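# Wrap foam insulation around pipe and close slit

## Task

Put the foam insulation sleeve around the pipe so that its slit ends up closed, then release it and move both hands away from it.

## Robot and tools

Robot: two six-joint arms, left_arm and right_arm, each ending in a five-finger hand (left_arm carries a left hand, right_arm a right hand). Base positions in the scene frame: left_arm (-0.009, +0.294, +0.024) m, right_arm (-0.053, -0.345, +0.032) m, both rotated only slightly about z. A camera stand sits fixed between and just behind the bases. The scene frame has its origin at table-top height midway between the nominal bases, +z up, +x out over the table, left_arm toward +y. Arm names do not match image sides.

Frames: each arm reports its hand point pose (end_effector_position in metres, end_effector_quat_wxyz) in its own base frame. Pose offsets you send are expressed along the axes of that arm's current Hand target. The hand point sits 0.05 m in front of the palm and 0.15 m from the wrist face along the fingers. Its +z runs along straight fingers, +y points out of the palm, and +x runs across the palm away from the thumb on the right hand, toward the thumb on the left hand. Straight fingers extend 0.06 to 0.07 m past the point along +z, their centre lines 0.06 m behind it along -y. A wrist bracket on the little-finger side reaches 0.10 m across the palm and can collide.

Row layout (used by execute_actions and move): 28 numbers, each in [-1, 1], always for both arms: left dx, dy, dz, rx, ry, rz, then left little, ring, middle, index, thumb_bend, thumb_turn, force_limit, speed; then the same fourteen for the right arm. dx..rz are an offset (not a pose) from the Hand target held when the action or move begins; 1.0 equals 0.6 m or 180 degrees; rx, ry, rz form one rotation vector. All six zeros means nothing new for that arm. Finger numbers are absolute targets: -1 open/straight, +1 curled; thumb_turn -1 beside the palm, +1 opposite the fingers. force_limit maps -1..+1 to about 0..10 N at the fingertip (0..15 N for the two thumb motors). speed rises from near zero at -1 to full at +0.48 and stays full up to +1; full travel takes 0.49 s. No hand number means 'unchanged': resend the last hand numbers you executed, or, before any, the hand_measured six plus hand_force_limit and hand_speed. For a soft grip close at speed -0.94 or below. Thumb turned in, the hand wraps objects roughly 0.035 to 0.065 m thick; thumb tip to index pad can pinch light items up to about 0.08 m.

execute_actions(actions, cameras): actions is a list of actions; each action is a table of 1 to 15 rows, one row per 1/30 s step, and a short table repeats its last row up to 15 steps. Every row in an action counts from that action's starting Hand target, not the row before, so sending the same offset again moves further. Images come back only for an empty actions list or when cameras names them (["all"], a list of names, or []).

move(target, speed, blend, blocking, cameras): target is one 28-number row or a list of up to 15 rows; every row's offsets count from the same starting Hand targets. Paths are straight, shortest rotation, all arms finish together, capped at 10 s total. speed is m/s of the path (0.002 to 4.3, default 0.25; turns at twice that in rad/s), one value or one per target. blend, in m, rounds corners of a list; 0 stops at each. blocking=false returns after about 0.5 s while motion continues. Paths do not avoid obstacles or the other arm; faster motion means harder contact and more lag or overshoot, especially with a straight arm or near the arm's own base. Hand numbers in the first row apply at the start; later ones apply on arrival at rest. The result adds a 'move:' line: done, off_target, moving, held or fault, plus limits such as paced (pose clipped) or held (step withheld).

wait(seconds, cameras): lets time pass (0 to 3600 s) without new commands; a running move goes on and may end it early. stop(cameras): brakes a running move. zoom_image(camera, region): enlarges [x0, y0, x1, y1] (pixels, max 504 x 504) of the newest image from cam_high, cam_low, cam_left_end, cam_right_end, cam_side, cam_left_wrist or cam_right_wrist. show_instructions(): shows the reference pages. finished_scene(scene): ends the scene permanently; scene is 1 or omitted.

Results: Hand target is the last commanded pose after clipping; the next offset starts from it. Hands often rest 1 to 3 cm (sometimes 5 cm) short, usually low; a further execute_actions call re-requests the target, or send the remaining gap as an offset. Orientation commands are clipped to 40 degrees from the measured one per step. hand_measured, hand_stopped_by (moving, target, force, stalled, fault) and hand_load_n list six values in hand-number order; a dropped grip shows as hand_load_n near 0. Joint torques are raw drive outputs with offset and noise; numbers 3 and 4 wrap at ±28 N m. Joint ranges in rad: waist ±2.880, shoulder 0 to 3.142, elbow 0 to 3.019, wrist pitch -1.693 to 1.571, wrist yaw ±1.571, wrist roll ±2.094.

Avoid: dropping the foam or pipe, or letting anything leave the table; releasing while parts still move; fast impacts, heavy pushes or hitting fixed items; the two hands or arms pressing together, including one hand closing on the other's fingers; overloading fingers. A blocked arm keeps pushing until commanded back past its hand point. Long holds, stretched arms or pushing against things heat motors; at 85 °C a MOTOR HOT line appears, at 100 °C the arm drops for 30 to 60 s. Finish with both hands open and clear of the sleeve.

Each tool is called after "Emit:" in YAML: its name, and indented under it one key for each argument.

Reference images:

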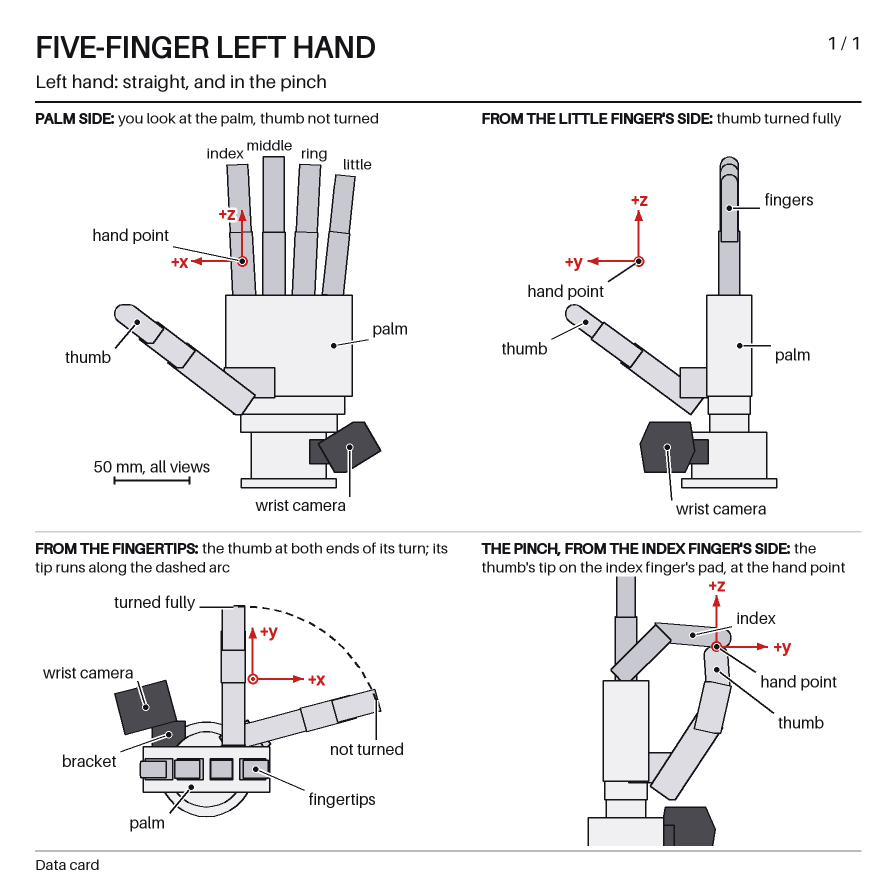

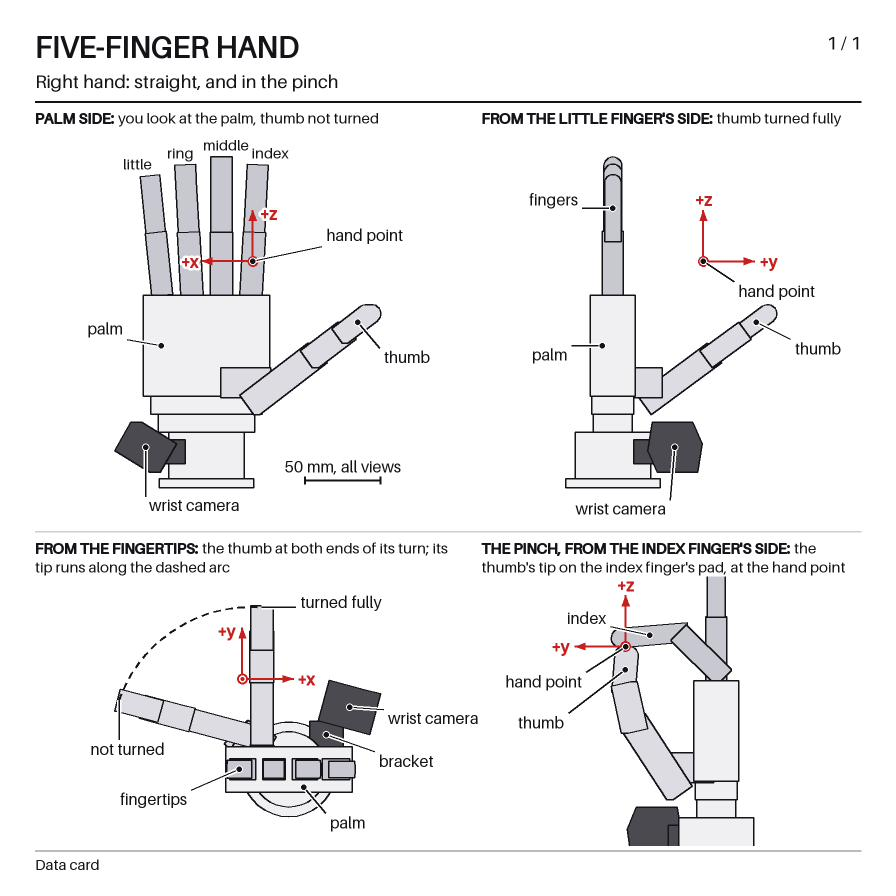

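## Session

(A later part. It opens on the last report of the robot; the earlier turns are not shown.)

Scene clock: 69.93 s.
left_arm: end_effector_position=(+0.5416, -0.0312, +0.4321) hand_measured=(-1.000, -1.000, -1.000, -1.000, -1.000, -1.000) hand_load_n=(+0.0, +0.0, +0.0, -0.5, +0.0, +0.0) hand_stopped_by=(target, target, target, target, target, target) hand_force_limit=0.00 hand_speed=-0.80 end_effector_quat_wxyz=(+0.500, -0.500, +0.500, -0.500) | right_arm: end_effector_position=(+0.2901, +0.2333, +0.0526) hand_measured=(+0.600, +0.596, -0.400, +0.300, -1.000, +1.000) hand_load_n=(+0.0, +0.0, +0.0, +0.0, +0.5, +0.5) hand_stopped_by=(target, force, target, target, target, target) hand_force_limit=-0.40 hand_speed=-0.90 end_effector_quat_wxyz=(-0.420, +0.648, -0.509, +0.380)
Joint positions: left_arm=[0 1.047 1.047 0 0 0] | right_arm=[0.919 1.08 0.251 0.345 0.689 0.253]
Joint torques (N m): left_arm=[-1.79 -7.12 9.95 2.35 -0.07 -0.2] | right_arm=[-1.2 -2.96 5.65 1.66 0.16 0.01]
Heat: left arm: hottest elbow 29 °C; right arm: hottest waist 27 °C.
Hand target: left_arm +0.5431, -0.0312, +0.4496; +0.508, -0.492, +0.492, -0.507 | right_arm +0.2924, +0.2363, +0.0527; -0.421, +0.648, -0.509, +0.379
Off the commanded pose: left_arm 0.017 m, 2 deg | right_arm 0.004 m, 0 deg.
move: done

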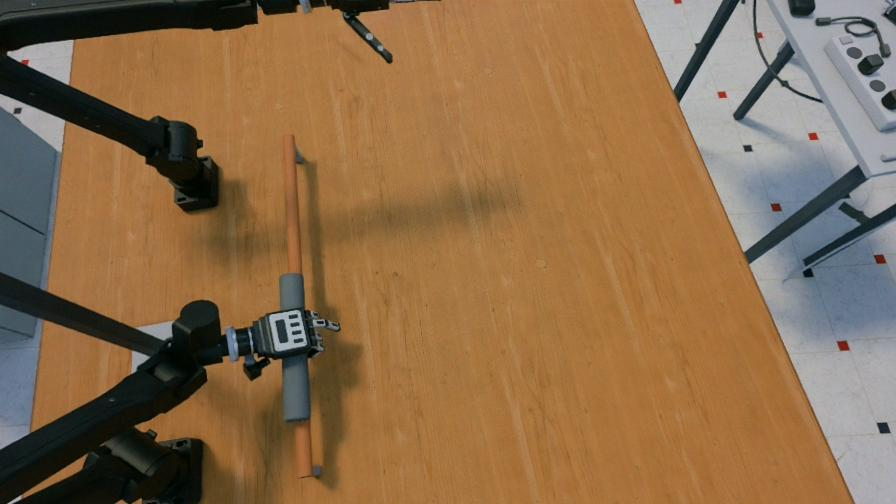

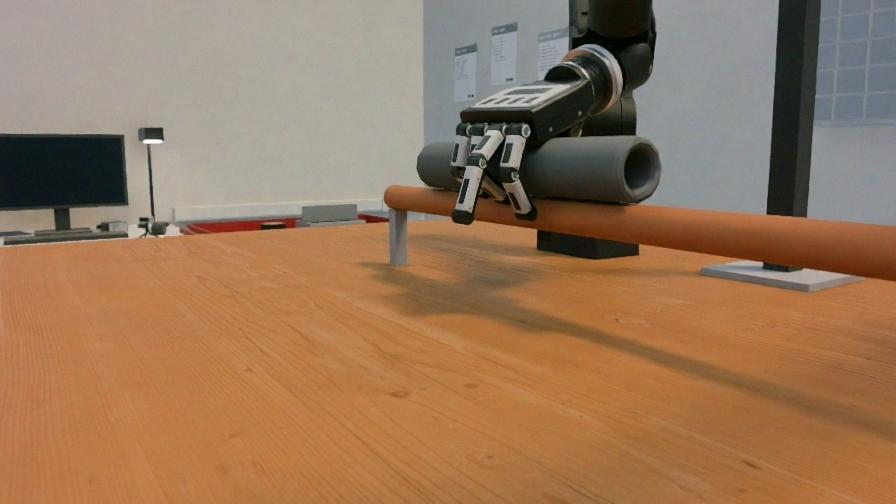

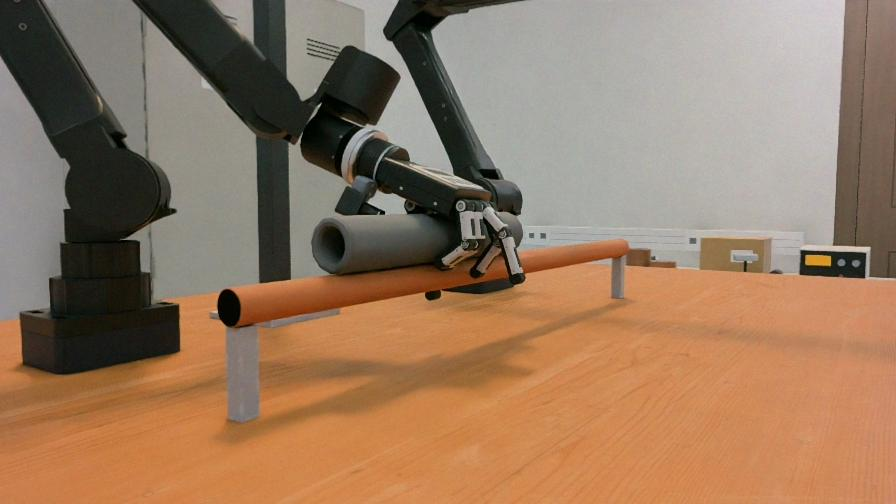

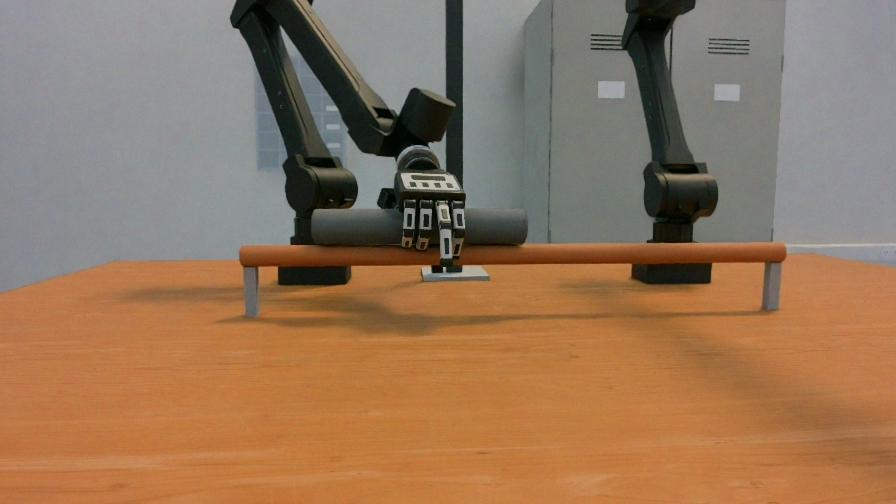

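Emit:
move:
  target: [0,0,0,0,0,0,-1,-1,-1,-1,-1,-1,0,-0.8, 0,0,-0.004,0,0,0,0.0,0.0,-0.4,0.0,-1,1,-0.4,-0.85]
  speed: 0.03
  cameras: ["cam_high","cam_left_end","cam_right_end","cam_side"]

Scene clock: 72.70 s.
left_arm: end_effector_position=(+0.5416, -0.0312, +0.4321) hand_measured=(-1.000, -1.000, -1.000, -1.000, -1.000, -1.000) hand_load_n=(+0.0, +0.0, +0.0, +0.0, +0.0, -0.5) hand_stopped_by=(target, target, target, target, target, target) hand_force_limit=0.00 hand_speed=-0.80 end_effector_quat_wxyz=(+0.500, -0.500, +0.500, -0.500) | right_arm: end_effector_position=(+0.2903, +0.2329, +0.0527) hand_measured=(+0.000, +0.000, -0.400, +0.000, -1.000, +1.000) hand_load_n=(+0.0, +0.0, +0.0, +0.0, +0.0, +0.0) hand_stopped_by=(target, target, target, target, target, target) hand_force_limit=-0.40 hand_speed=-0.85 end_effector_quat_wxyz=(-0.419, +0.648, -0.509, +0.380)
Joint positions: left_arm=[0 1.047 1.047 0 0 0] | right_arm=[0.919 1.08 0.251 0.345 0.691 0.253]
Joint torques (N m): left_arm=[-1.73 -7.06 10.02 2.33 -0.07 -0.21] | right_arm=[-0.73 -3.84 5.63 1.24 0.32 0.06]
Heat: left arm: hottest elbow 29 °C; right arm: hottest waist 27 °C.
Hand target: left_arm +0.5431, -0.0312, +0.4496; +0.508, -0.492, +0.492, -0.507 | right_arm +0.2902, +0.2359, +0.0536; -0.421, +0.648, -0.509, +0.379
Off the commanded pose: left_arm 0.017 m, 2 deg | right_arm 0.003 m, 0 deg.
move: done

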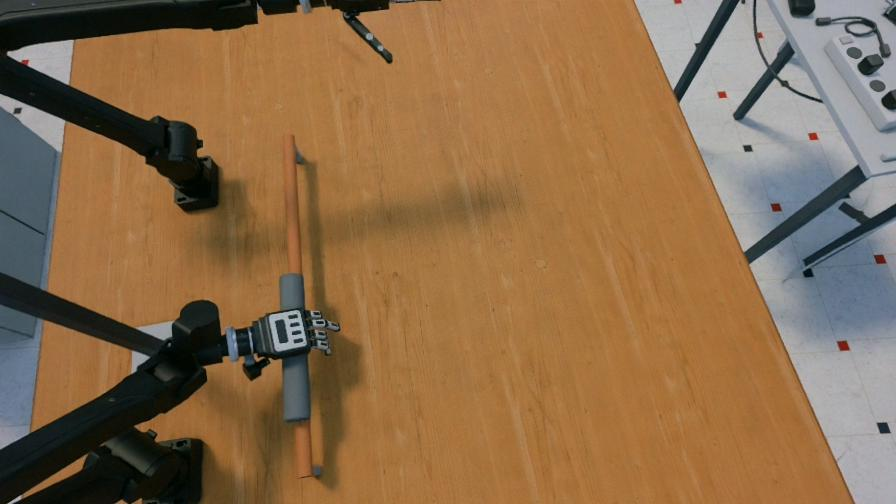

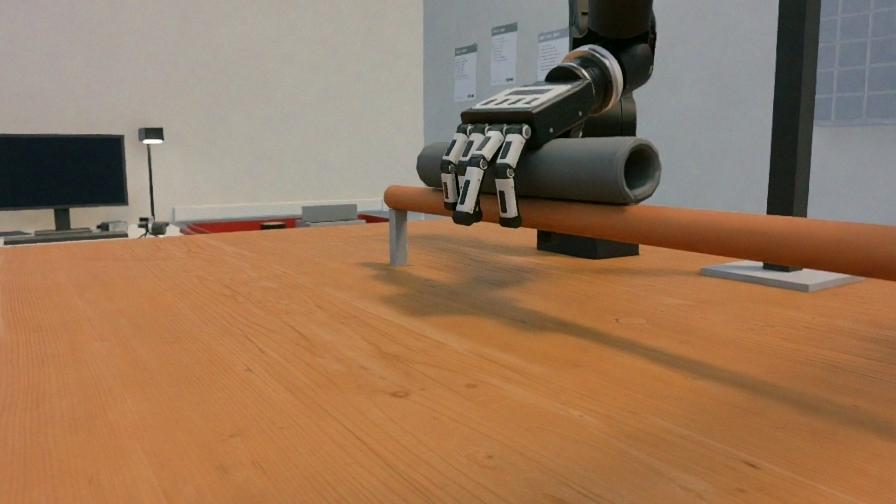

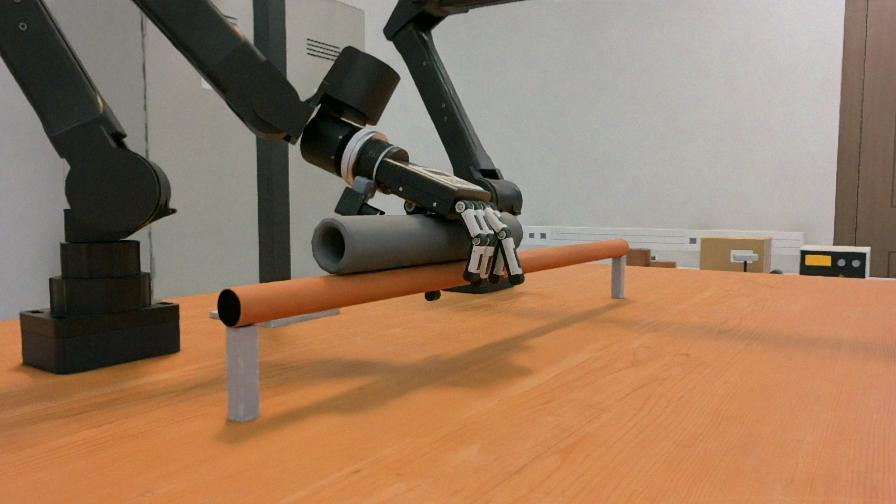

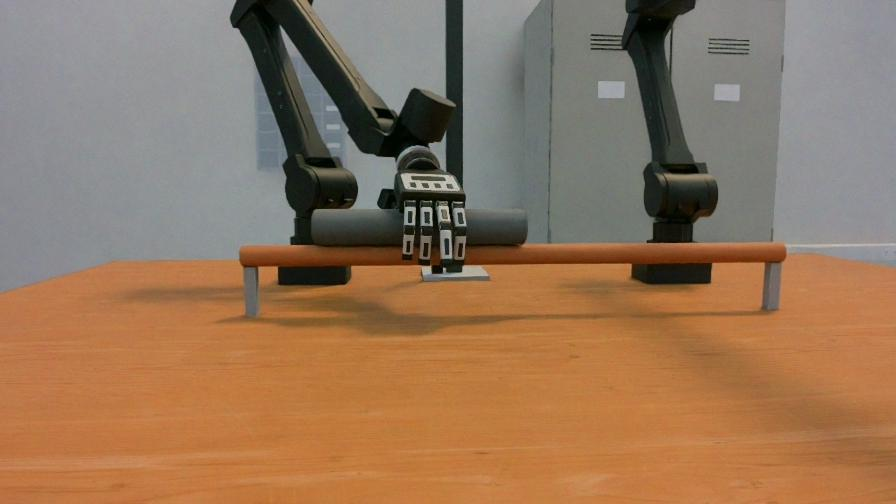

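Emit:
move:
  target: [0,0,0,0,0,0,-1,-1,-1,-1,-1,-1,0,-0.8, -0.0012,0.0187,0.0072,0,0,0,0.0,0.0,-0.4,0.0,-1,1,-0.4,-0.85]
  speed: 0.03
  cameras: ["cam_high","cam_left_end","cam_right_end","cam_side"]

Scene clock: 73.80 s.
left_arm: end_effector_position=(+0.5416, -0.0312, +0.4321) hand_measured=(-1.000, -1.000, -1.000, -1.000, -1.000, -1.000) hand_load_n=(+0.0, +0.0, +0.0, +0.0, +0.0, -0.5) hand_stopped_by=(target, target, target, target, target, target) hand_force_limit=0.00 hand_speed=-0.80 end_effector_quat_wxyz=(+0.500, -0.500, +0.500, -0.500) | right_arm: end_effector_position=(+0.2916, +0.2344, +0.0465) hand_measured=(+0.000, +0.000, -0.400, +0.000, -1.000, +1.000) hand_load_n=(+0.0, +0.0, +0.0, +0.0, +0.0, +0.0) hand_stopped_by=(target, target, target, target, target, target) hand_force_limit=-0.40 hand_speed=-0.85 end_effector_quat_wxyz=(-0.424, +0.644, -0.511, +0.380)
Joint positions: left_arm=[0 1.047 1.047 0 0 0] | right_arm=[0.919 1.121 0.241 0.405 0.693 0.256]
Joint torques (N m): left_arm=[-1.85 -7.24 9.98 2.32 -0.09 -0.21] | right_arm=[-1.03 -2.55 4.89 1.61 0.24 0.03]
Heat: left arm: hottest elbow 29 °C; right arm: hottest waist 27 °C.
Hand target: left_arm +0.5431, -0.0312, +0.4496; +0.508, -0.492, +0.492, -0.507 | right_arm +0.2902, +0.2360, +0.0416; -0.421, +0.648, -0.509, +0.379
Off the commanded pose: left_arm 0.017 m, 2 deg | right_arm 0.005 m, 1 deg.
move: done

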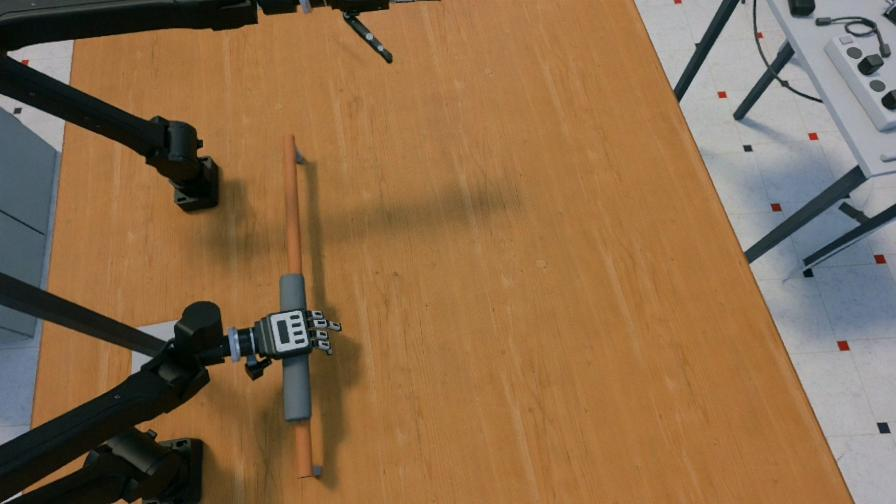

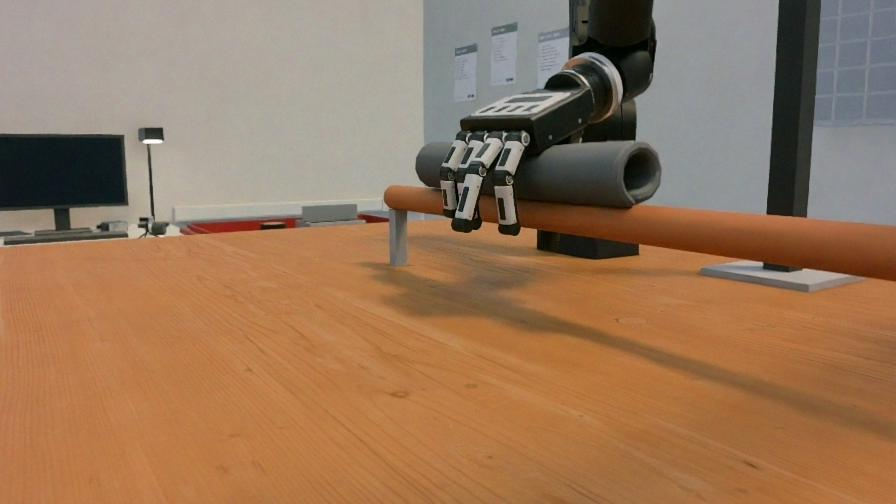

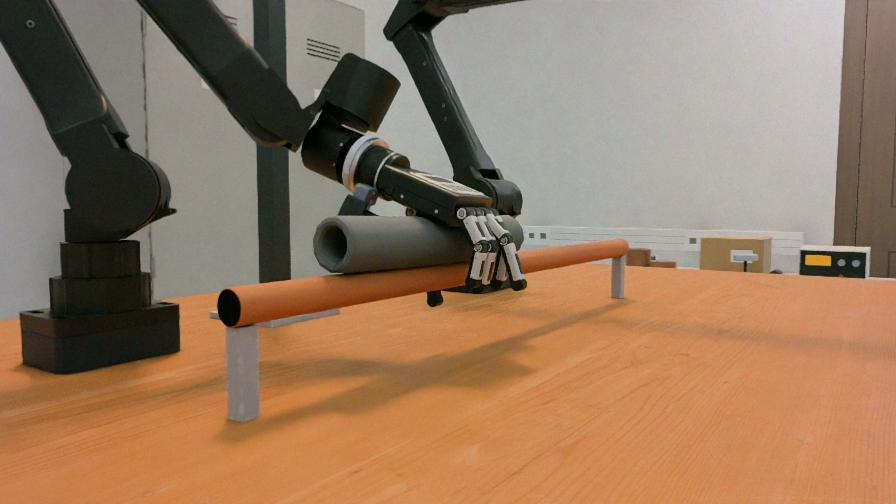

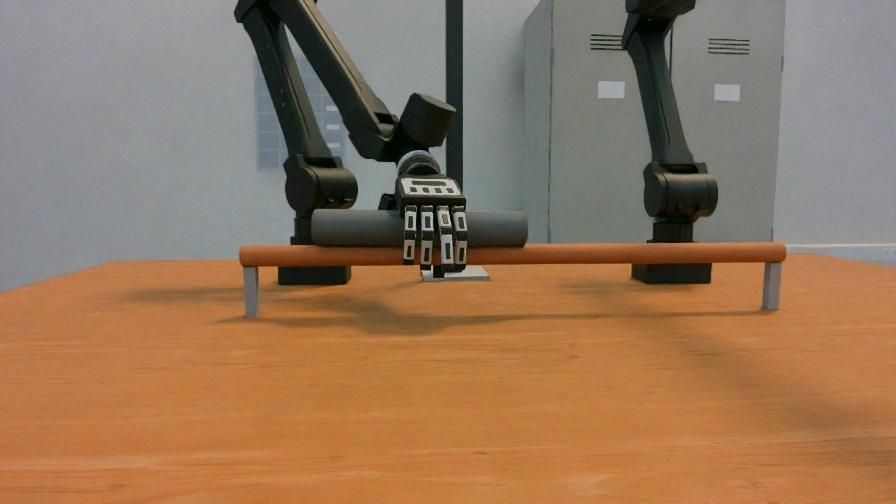

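Emit:
move:
  target: [0,0,0,0,0,0,-1,-1,-1,-1,-1,-1,0,-0.8, -0.0012,0.0187,0.0072,0,0,0,0.0,0.0,-0.4,0.0,-1,1,-0.4,-0.85]
  speed: 0.03
  cameras: ["cam_high","cam_left_end","cam_right_end","cam_side"]

Emit:
zoom_image:
  camera: "cam_right_end"
  region: [305, 205, 385, 285]

Emit:
zoom_image:
  camera: "cam_left_end"
  region: [600, 125, 680, 215]

Emit:
zoom_image:
  camera: "cam_high"
  region: [200, 240, 370, 480]

Scene clock: 74.97 s.
left_arm: end_effector_position=(+0.5416, -0.0312, +0.4321) hand_measured=(-1.000, -1.000, -1.000, -1.000, -1.000, -1.000) hand_load_n=(-0.5, +0.0, +0.0, +0.0, +0.0, -0.5) hand_stopped_by=(target, target, target, target, target, target) hand_force_limit=0.00 hand_speed=-0.80 end_effector_quat_wxyz=(+0.500, -0.500, +0.500, -0.500) | right_arm: end_effector_position=(+0.2933, +0.2363, +0.0414) hand_measured=(+0.000, +0.000, -0.400, +0.000, -1.000, +1.000) hand_load_n=(+0.0, +0.0, +0.0, +0.0, +0.5, +0.5) hand_stopped_by=(target, target, target, target, target, target) hand_force_limit=-0.40 hand_speed=-0.85 end_effector_quat_wxyz=(-0.433, +0.637, -0.513, +0.380)
Joint positions: left_arm=[0 1.047 1.047 0 0 0] | right_arm=[0.919 1.167 0.228 0.486 0.694 0.26]
Joint torques (N m): left_arm=[-1.67 -6.77 9.95 2.3 -0.06 -0.2] | right_arm=[-1.08 -1.85 4.64 1.46 0.18 0]
Heat: left arm: hottest elbow 29 °C; right arm: hottest waist 27 °C.
Hand target: left_arm +0.5431, -0.0312, +0.4496; +0.508, -0.492, +0.492, -0.507 | right_arm +0.2902, +0.2359, +0.0295; -0.421, +0.648, -0.509, +0.379
Off the commanded pose: left_arm 0.017 m, 2 deg | right_arm 0.012 m, 2 deg.
move: off_target (right_arm)

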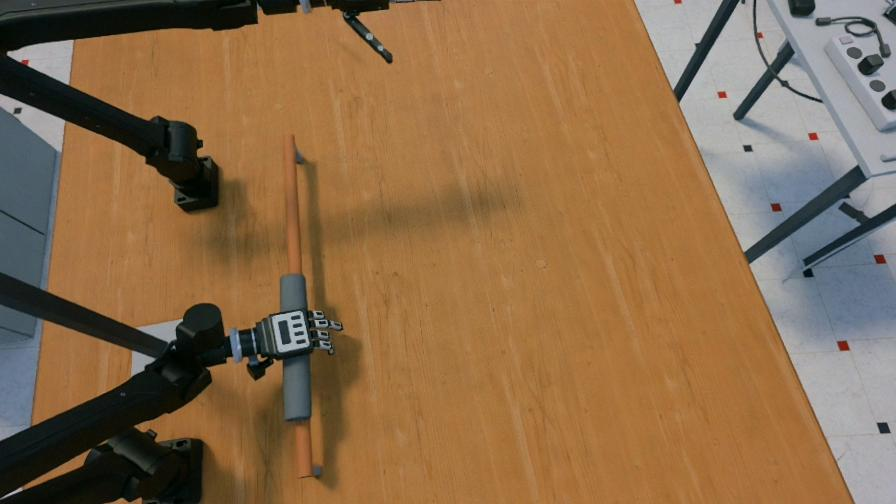

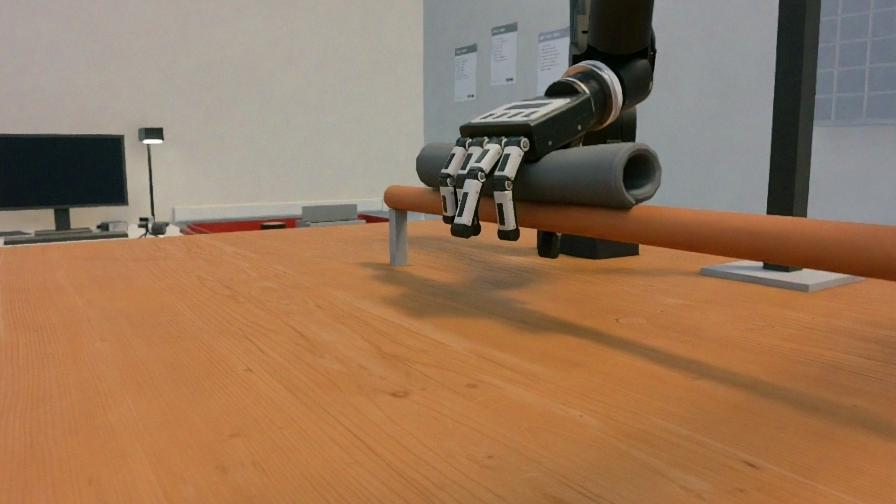

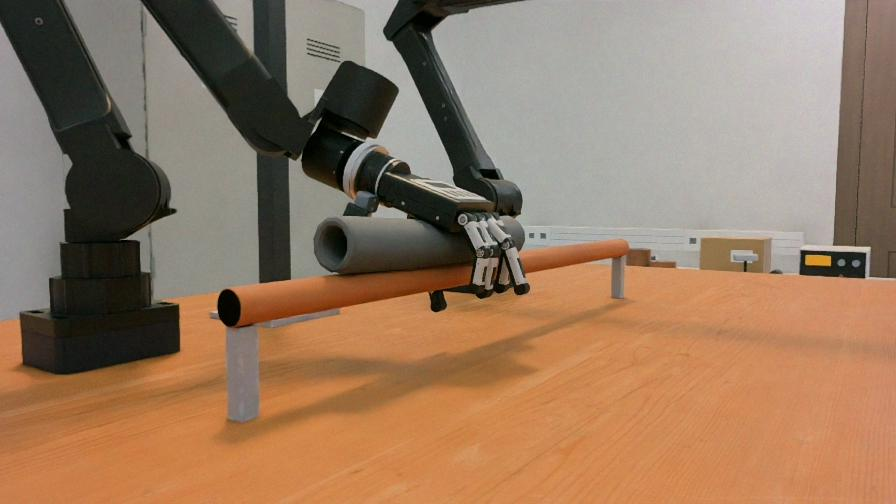

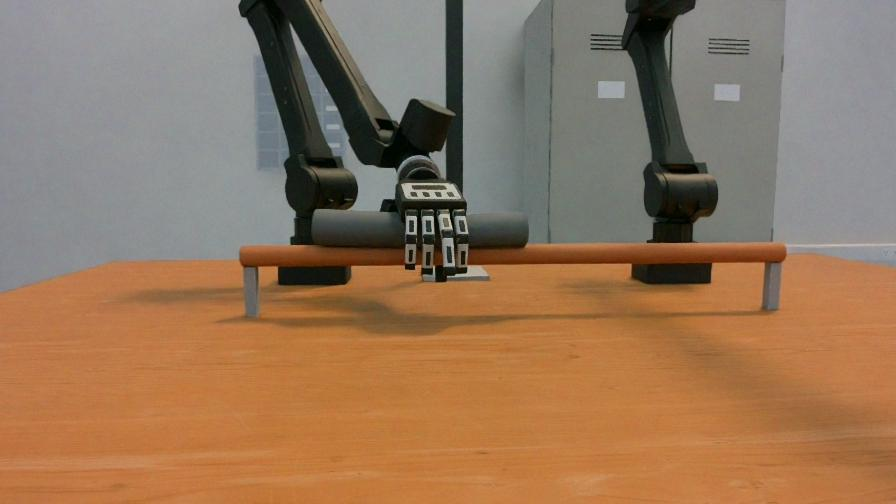

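Scaled by 6.300.

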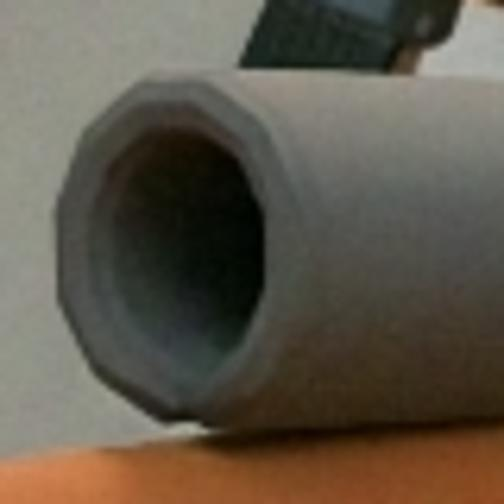

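Scaled by 5.600.

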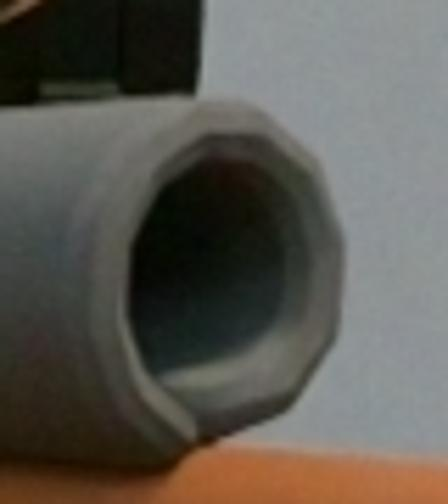

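Scaled by 2.100.

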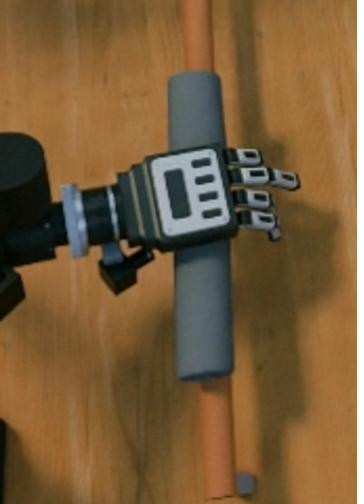

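Emit:
zoom_image:
  camera: "cam_left_end"
  region: [615, 135, 665, 210]

Emit:
zoom_image:
  camera: "cam_right_end"
  region: [310, 212, 360, 277]

Scaled by 6.720.

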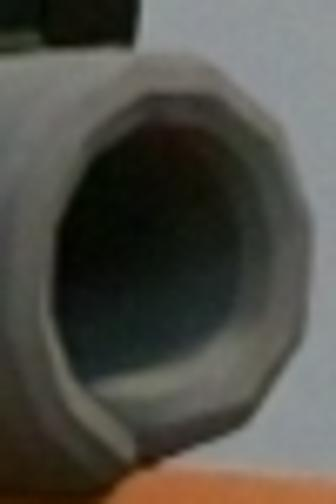

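Scaled by 7.754.

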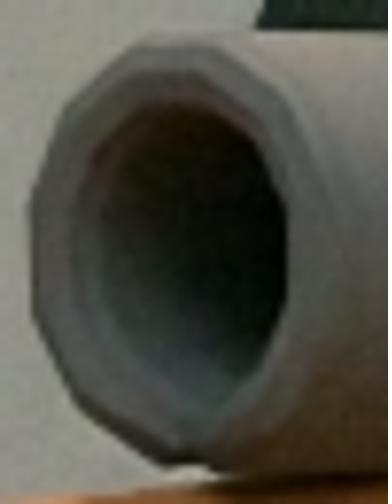

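Emit:
move:
  target: [0,0,0,0,0,0,-1,-1,-1,-1,-1,-1,0,-0.8, 0.0045,-0.0710,-0.0272,0,0,0,0.0,0.0,-0.4,0.0,-1,1,-0.4,-0.85]
  speed: 0.05
  cameras: ["cam_high","cam_left_end","cam_right_end","cam_side"]

Scene clock: 78.23 s.
left_arm: end_effector_position=(+0.5416, -0.0312, +0.4321) hand_measured=(-1.000, -1.000, -1.000, -1.000, -1.000, -1.000) hand_load_n=(+0.0, +0.0, +0.0, +0.0, +0.0, +0.0) hand_stopped_by=(target, target, target, target, target, target) hand_force_limit=0.00 hand_speed=-0.80 end_effector_quat_wxyz=(+0.500, -0.500, +0.500, -0.500) | right_arm: end_effector_position=(+0.2816, +0.2210, +0.0538) hand_measured=(+0.000, +0.000, -0.400, +0.000, -1.000, +1.000) hand_load_n=(+0.0, +0.0, +0.0, +0.0, +0.0, +0.0) hand_stopped_by=(target, target, target, target, target, target) hand_force_limit=-0.40 hand_speed=-0.85 end_effector_quat_wxyz=(-0.403, +0.657, -0.512, +0.380)
Joint positions: left_arm=[0 1.047 1.047 0 0 0] | right_arm=[0.919 1.005 0.248 0.23 0.695 0.262]
Joint torques (N m): left_arm=[-1.79 -6.89 10 2.35 -0.07 -0.19] | right_arm=[-0.67 -4.31 8.21 0.99 0.22 -0.03]
Heat: left arm: hottest elbow 30 °C; right arm: hottest waist 27 °C.
Hand target: left_arm +0.5431, -0.0312, +0.4496; +0.508, -0.492, +0.492, -0.507 | right_arm +0.2902, +0.2361, +0.0753; -0.421, +0.648, -0.509, +0.379
Off the commanded pose: left_arm 0.017 m, 2 deg | right_arm 0.028 m, 2 deg.
move: off_target (right_arm)

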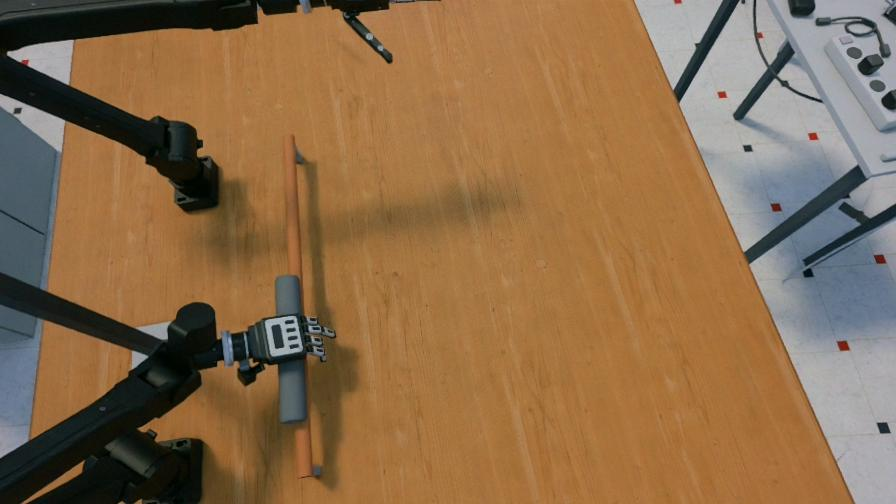

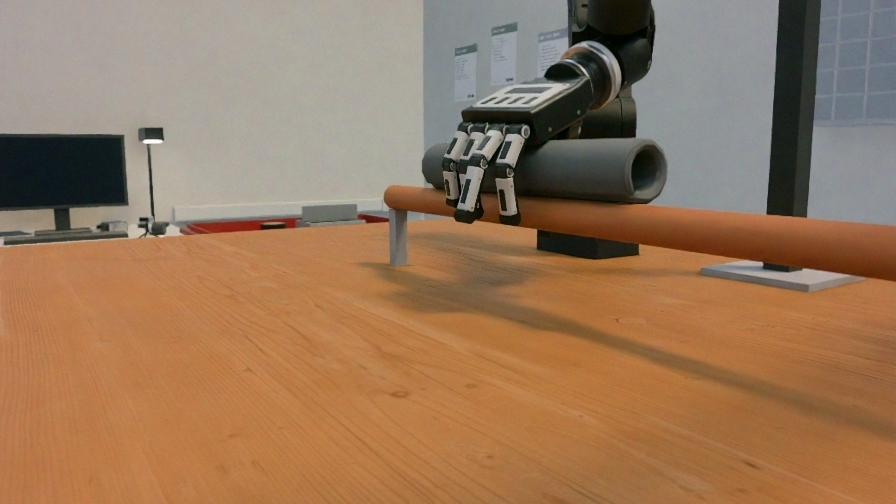

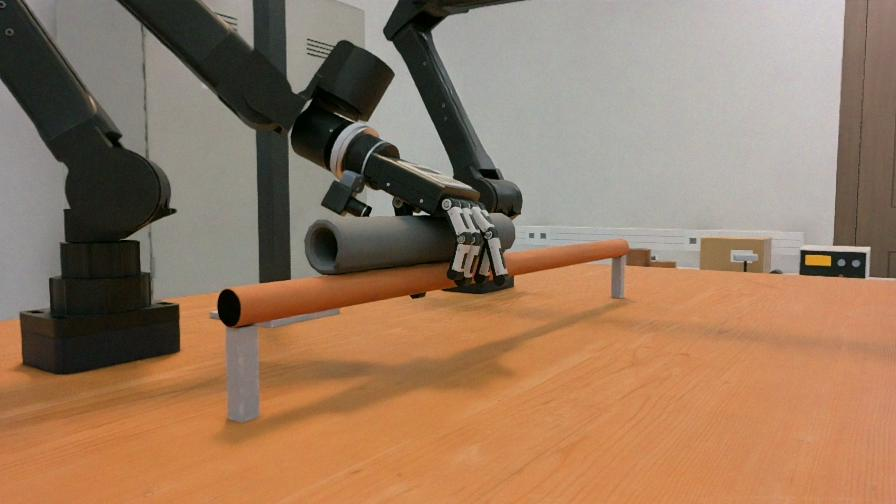

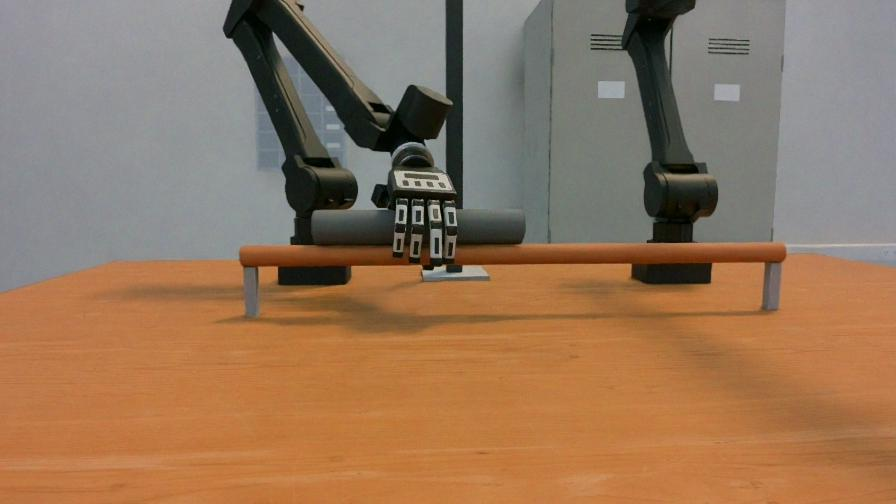

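Emit:
zoom_image:
  camera: "cam_left_end"
  region: [600, 120, 690, 220]

Emit:
zoom_image:
  camera: "cam_right_end"
  region: [295, 200, 385, 290]

Emit:
zoom_image:
  camera: "cam_high"
  region: [200, 240, 370, 480]

Scaled by 5.040.

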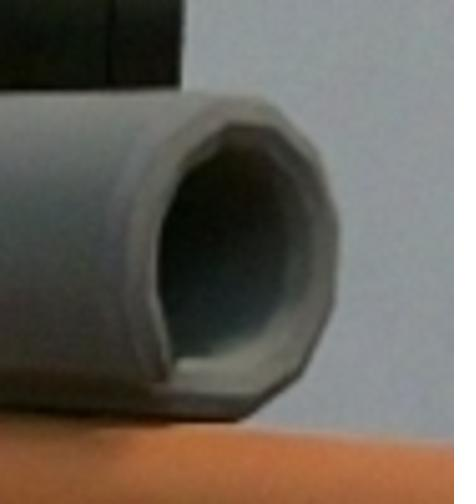

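Scaled by 5.600.

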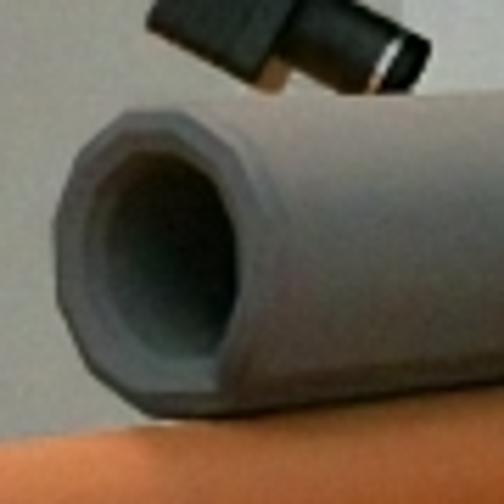

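Scaled by 2.100.

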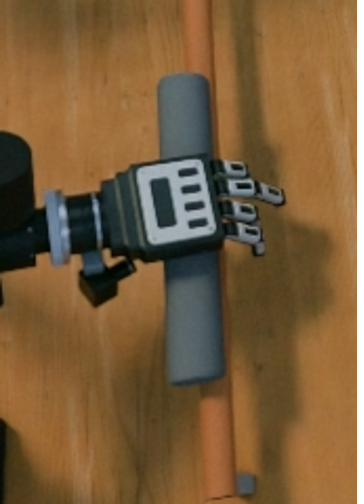

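Emit:
move:
  target: [0,0,0,0,0,0,-1,-1,-1,-1,-1,-1,0,-0.8, 0,0,0,0,0,0,0.6,0.6,0.6,0.6,-1,1,-0.4,-0.85]
  speed: 0.03
  cameras: ["cam_high","cam_left_end","cam_right_end","cam_side","cam_right_wrist"]

Emit:
zoom_image:
  camera: "cam_right_end"
  region: [300, 170, 540, 310]

Emit:
zoom_image:
  camera: "cam_left_end"
  region: [430, 100, 690, 250]

Scene clock: 82.53 s.
left_arm: end_effector_position=(+0.5416, -0.0312, +0.4321) hand_measured=(-1.000, -1.000, -1.000, -1.000, -1.000, -1.000) hand_load_n=(+0.0, +0.0, +0.0, +0.0, +0.0, -0.5) hand_stopped_by=(target, target, target, target, target, target) hand_force_limit=0.00 hand_speed=-0.80 end_effector_quat_wxyz=(+0.500, -0.500, +0.500, -0.500) | right_arm: end_effector_position=(+0.2838, +0.2237, +0.0581) hand_measured=(+0.600, +0.600, +0.348, +0.262, -1.000, +1.000) hand_load_n=(+0.0, +0.0, +3.5, +0.0, +0.0, +0.5) hand_stopped_by=(target, target, force, force, target, target) hand_force_limit=-0.40 hand_speed=-0.85 end_effector_quat_wxyz=(-0.406, +0.654, -0.512, +0.380)
Joint positions: left_arm=[0 1.047 1.047 0 0 0] | right_arm=[0.919 1.003 0.256 0.229 0.695 0.261]
Joint torques (N m): left_arm=[-1.85 -6.89 9.92 2.3 -0.07 -0.2] | right_arm=[-1.49 -4.25 7.76 1.02 0.17 -0.03]
Heat: left arm: hottest elbow 30 °C; right arm: hottest waist 27 °C.
Hand target: left_arm +0.5431, -0.0312, +0.4496; +0.508, -0.492, +0.492, -0.507 | right_arm +0.2902, +0.2360, +0.0752; -0.421, +0.648, -0.509, +0.379
Off the commanded pose: left_arm 0.017 m, 2 deg | right_arm 0.022 m, 2 deg.
move: done

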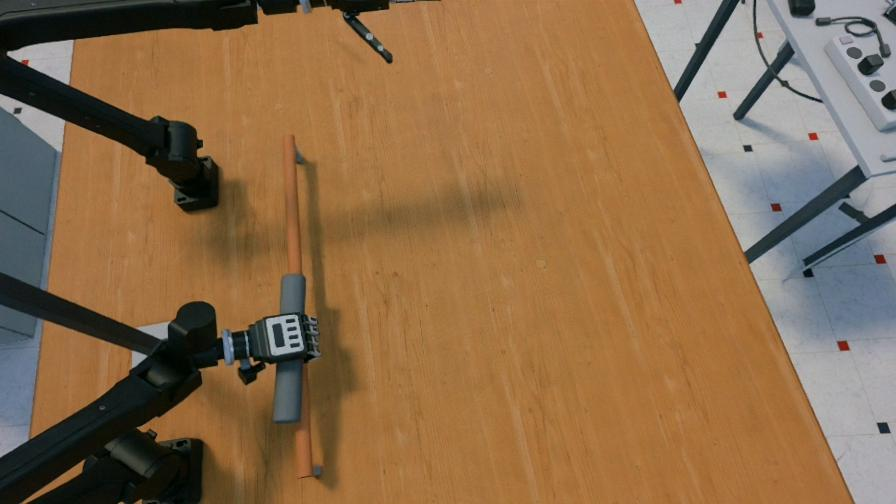

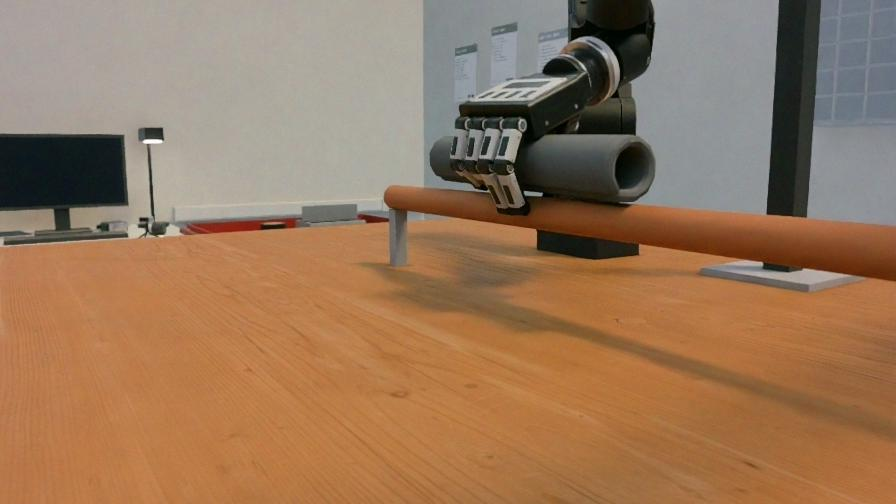

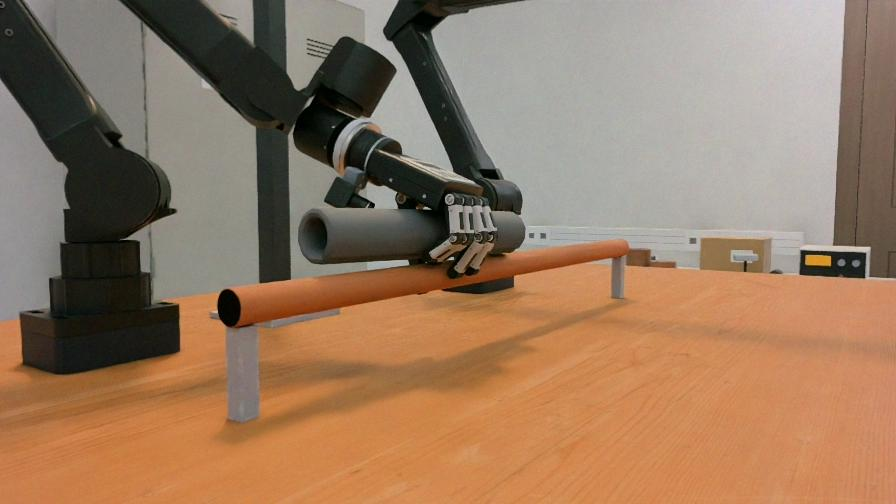

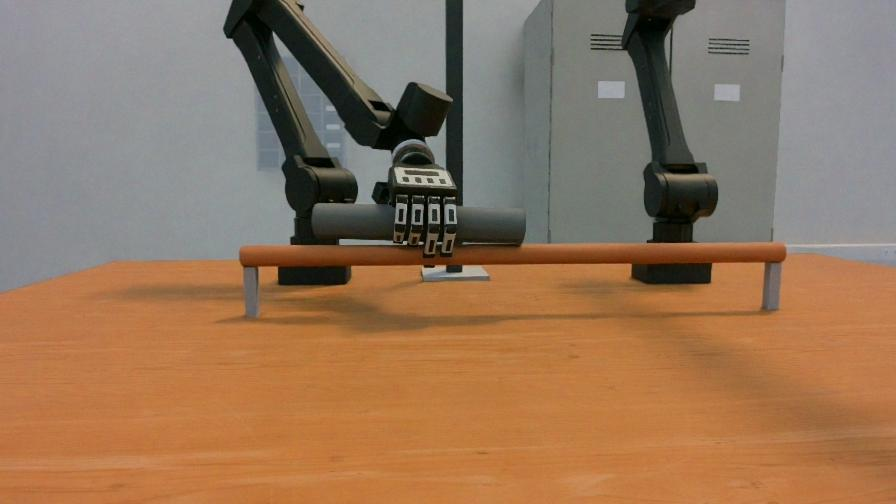

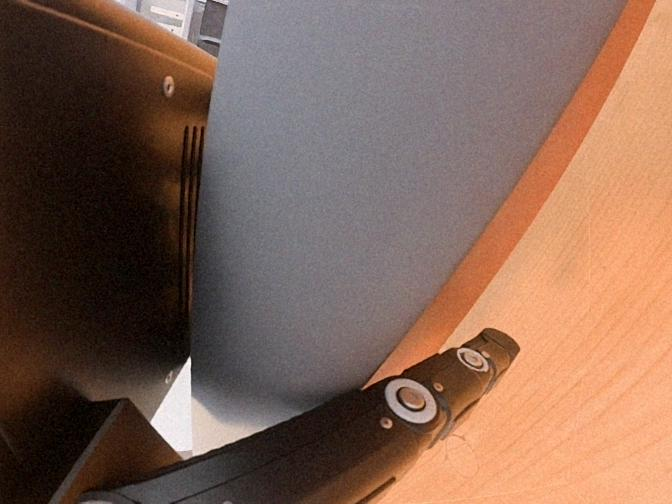

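Scaled by 2.100.

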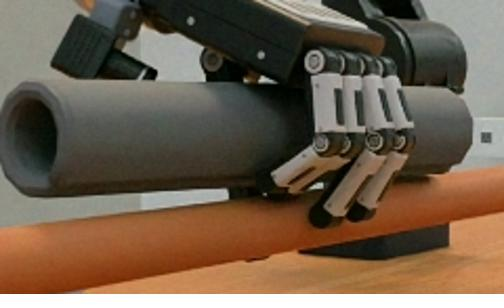

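Scaled by 1.938.

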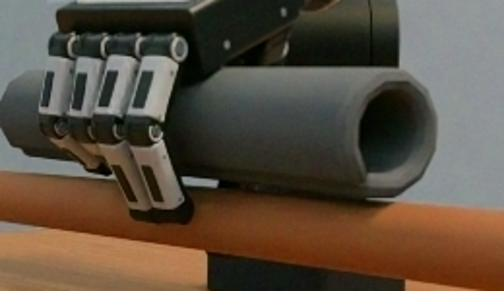

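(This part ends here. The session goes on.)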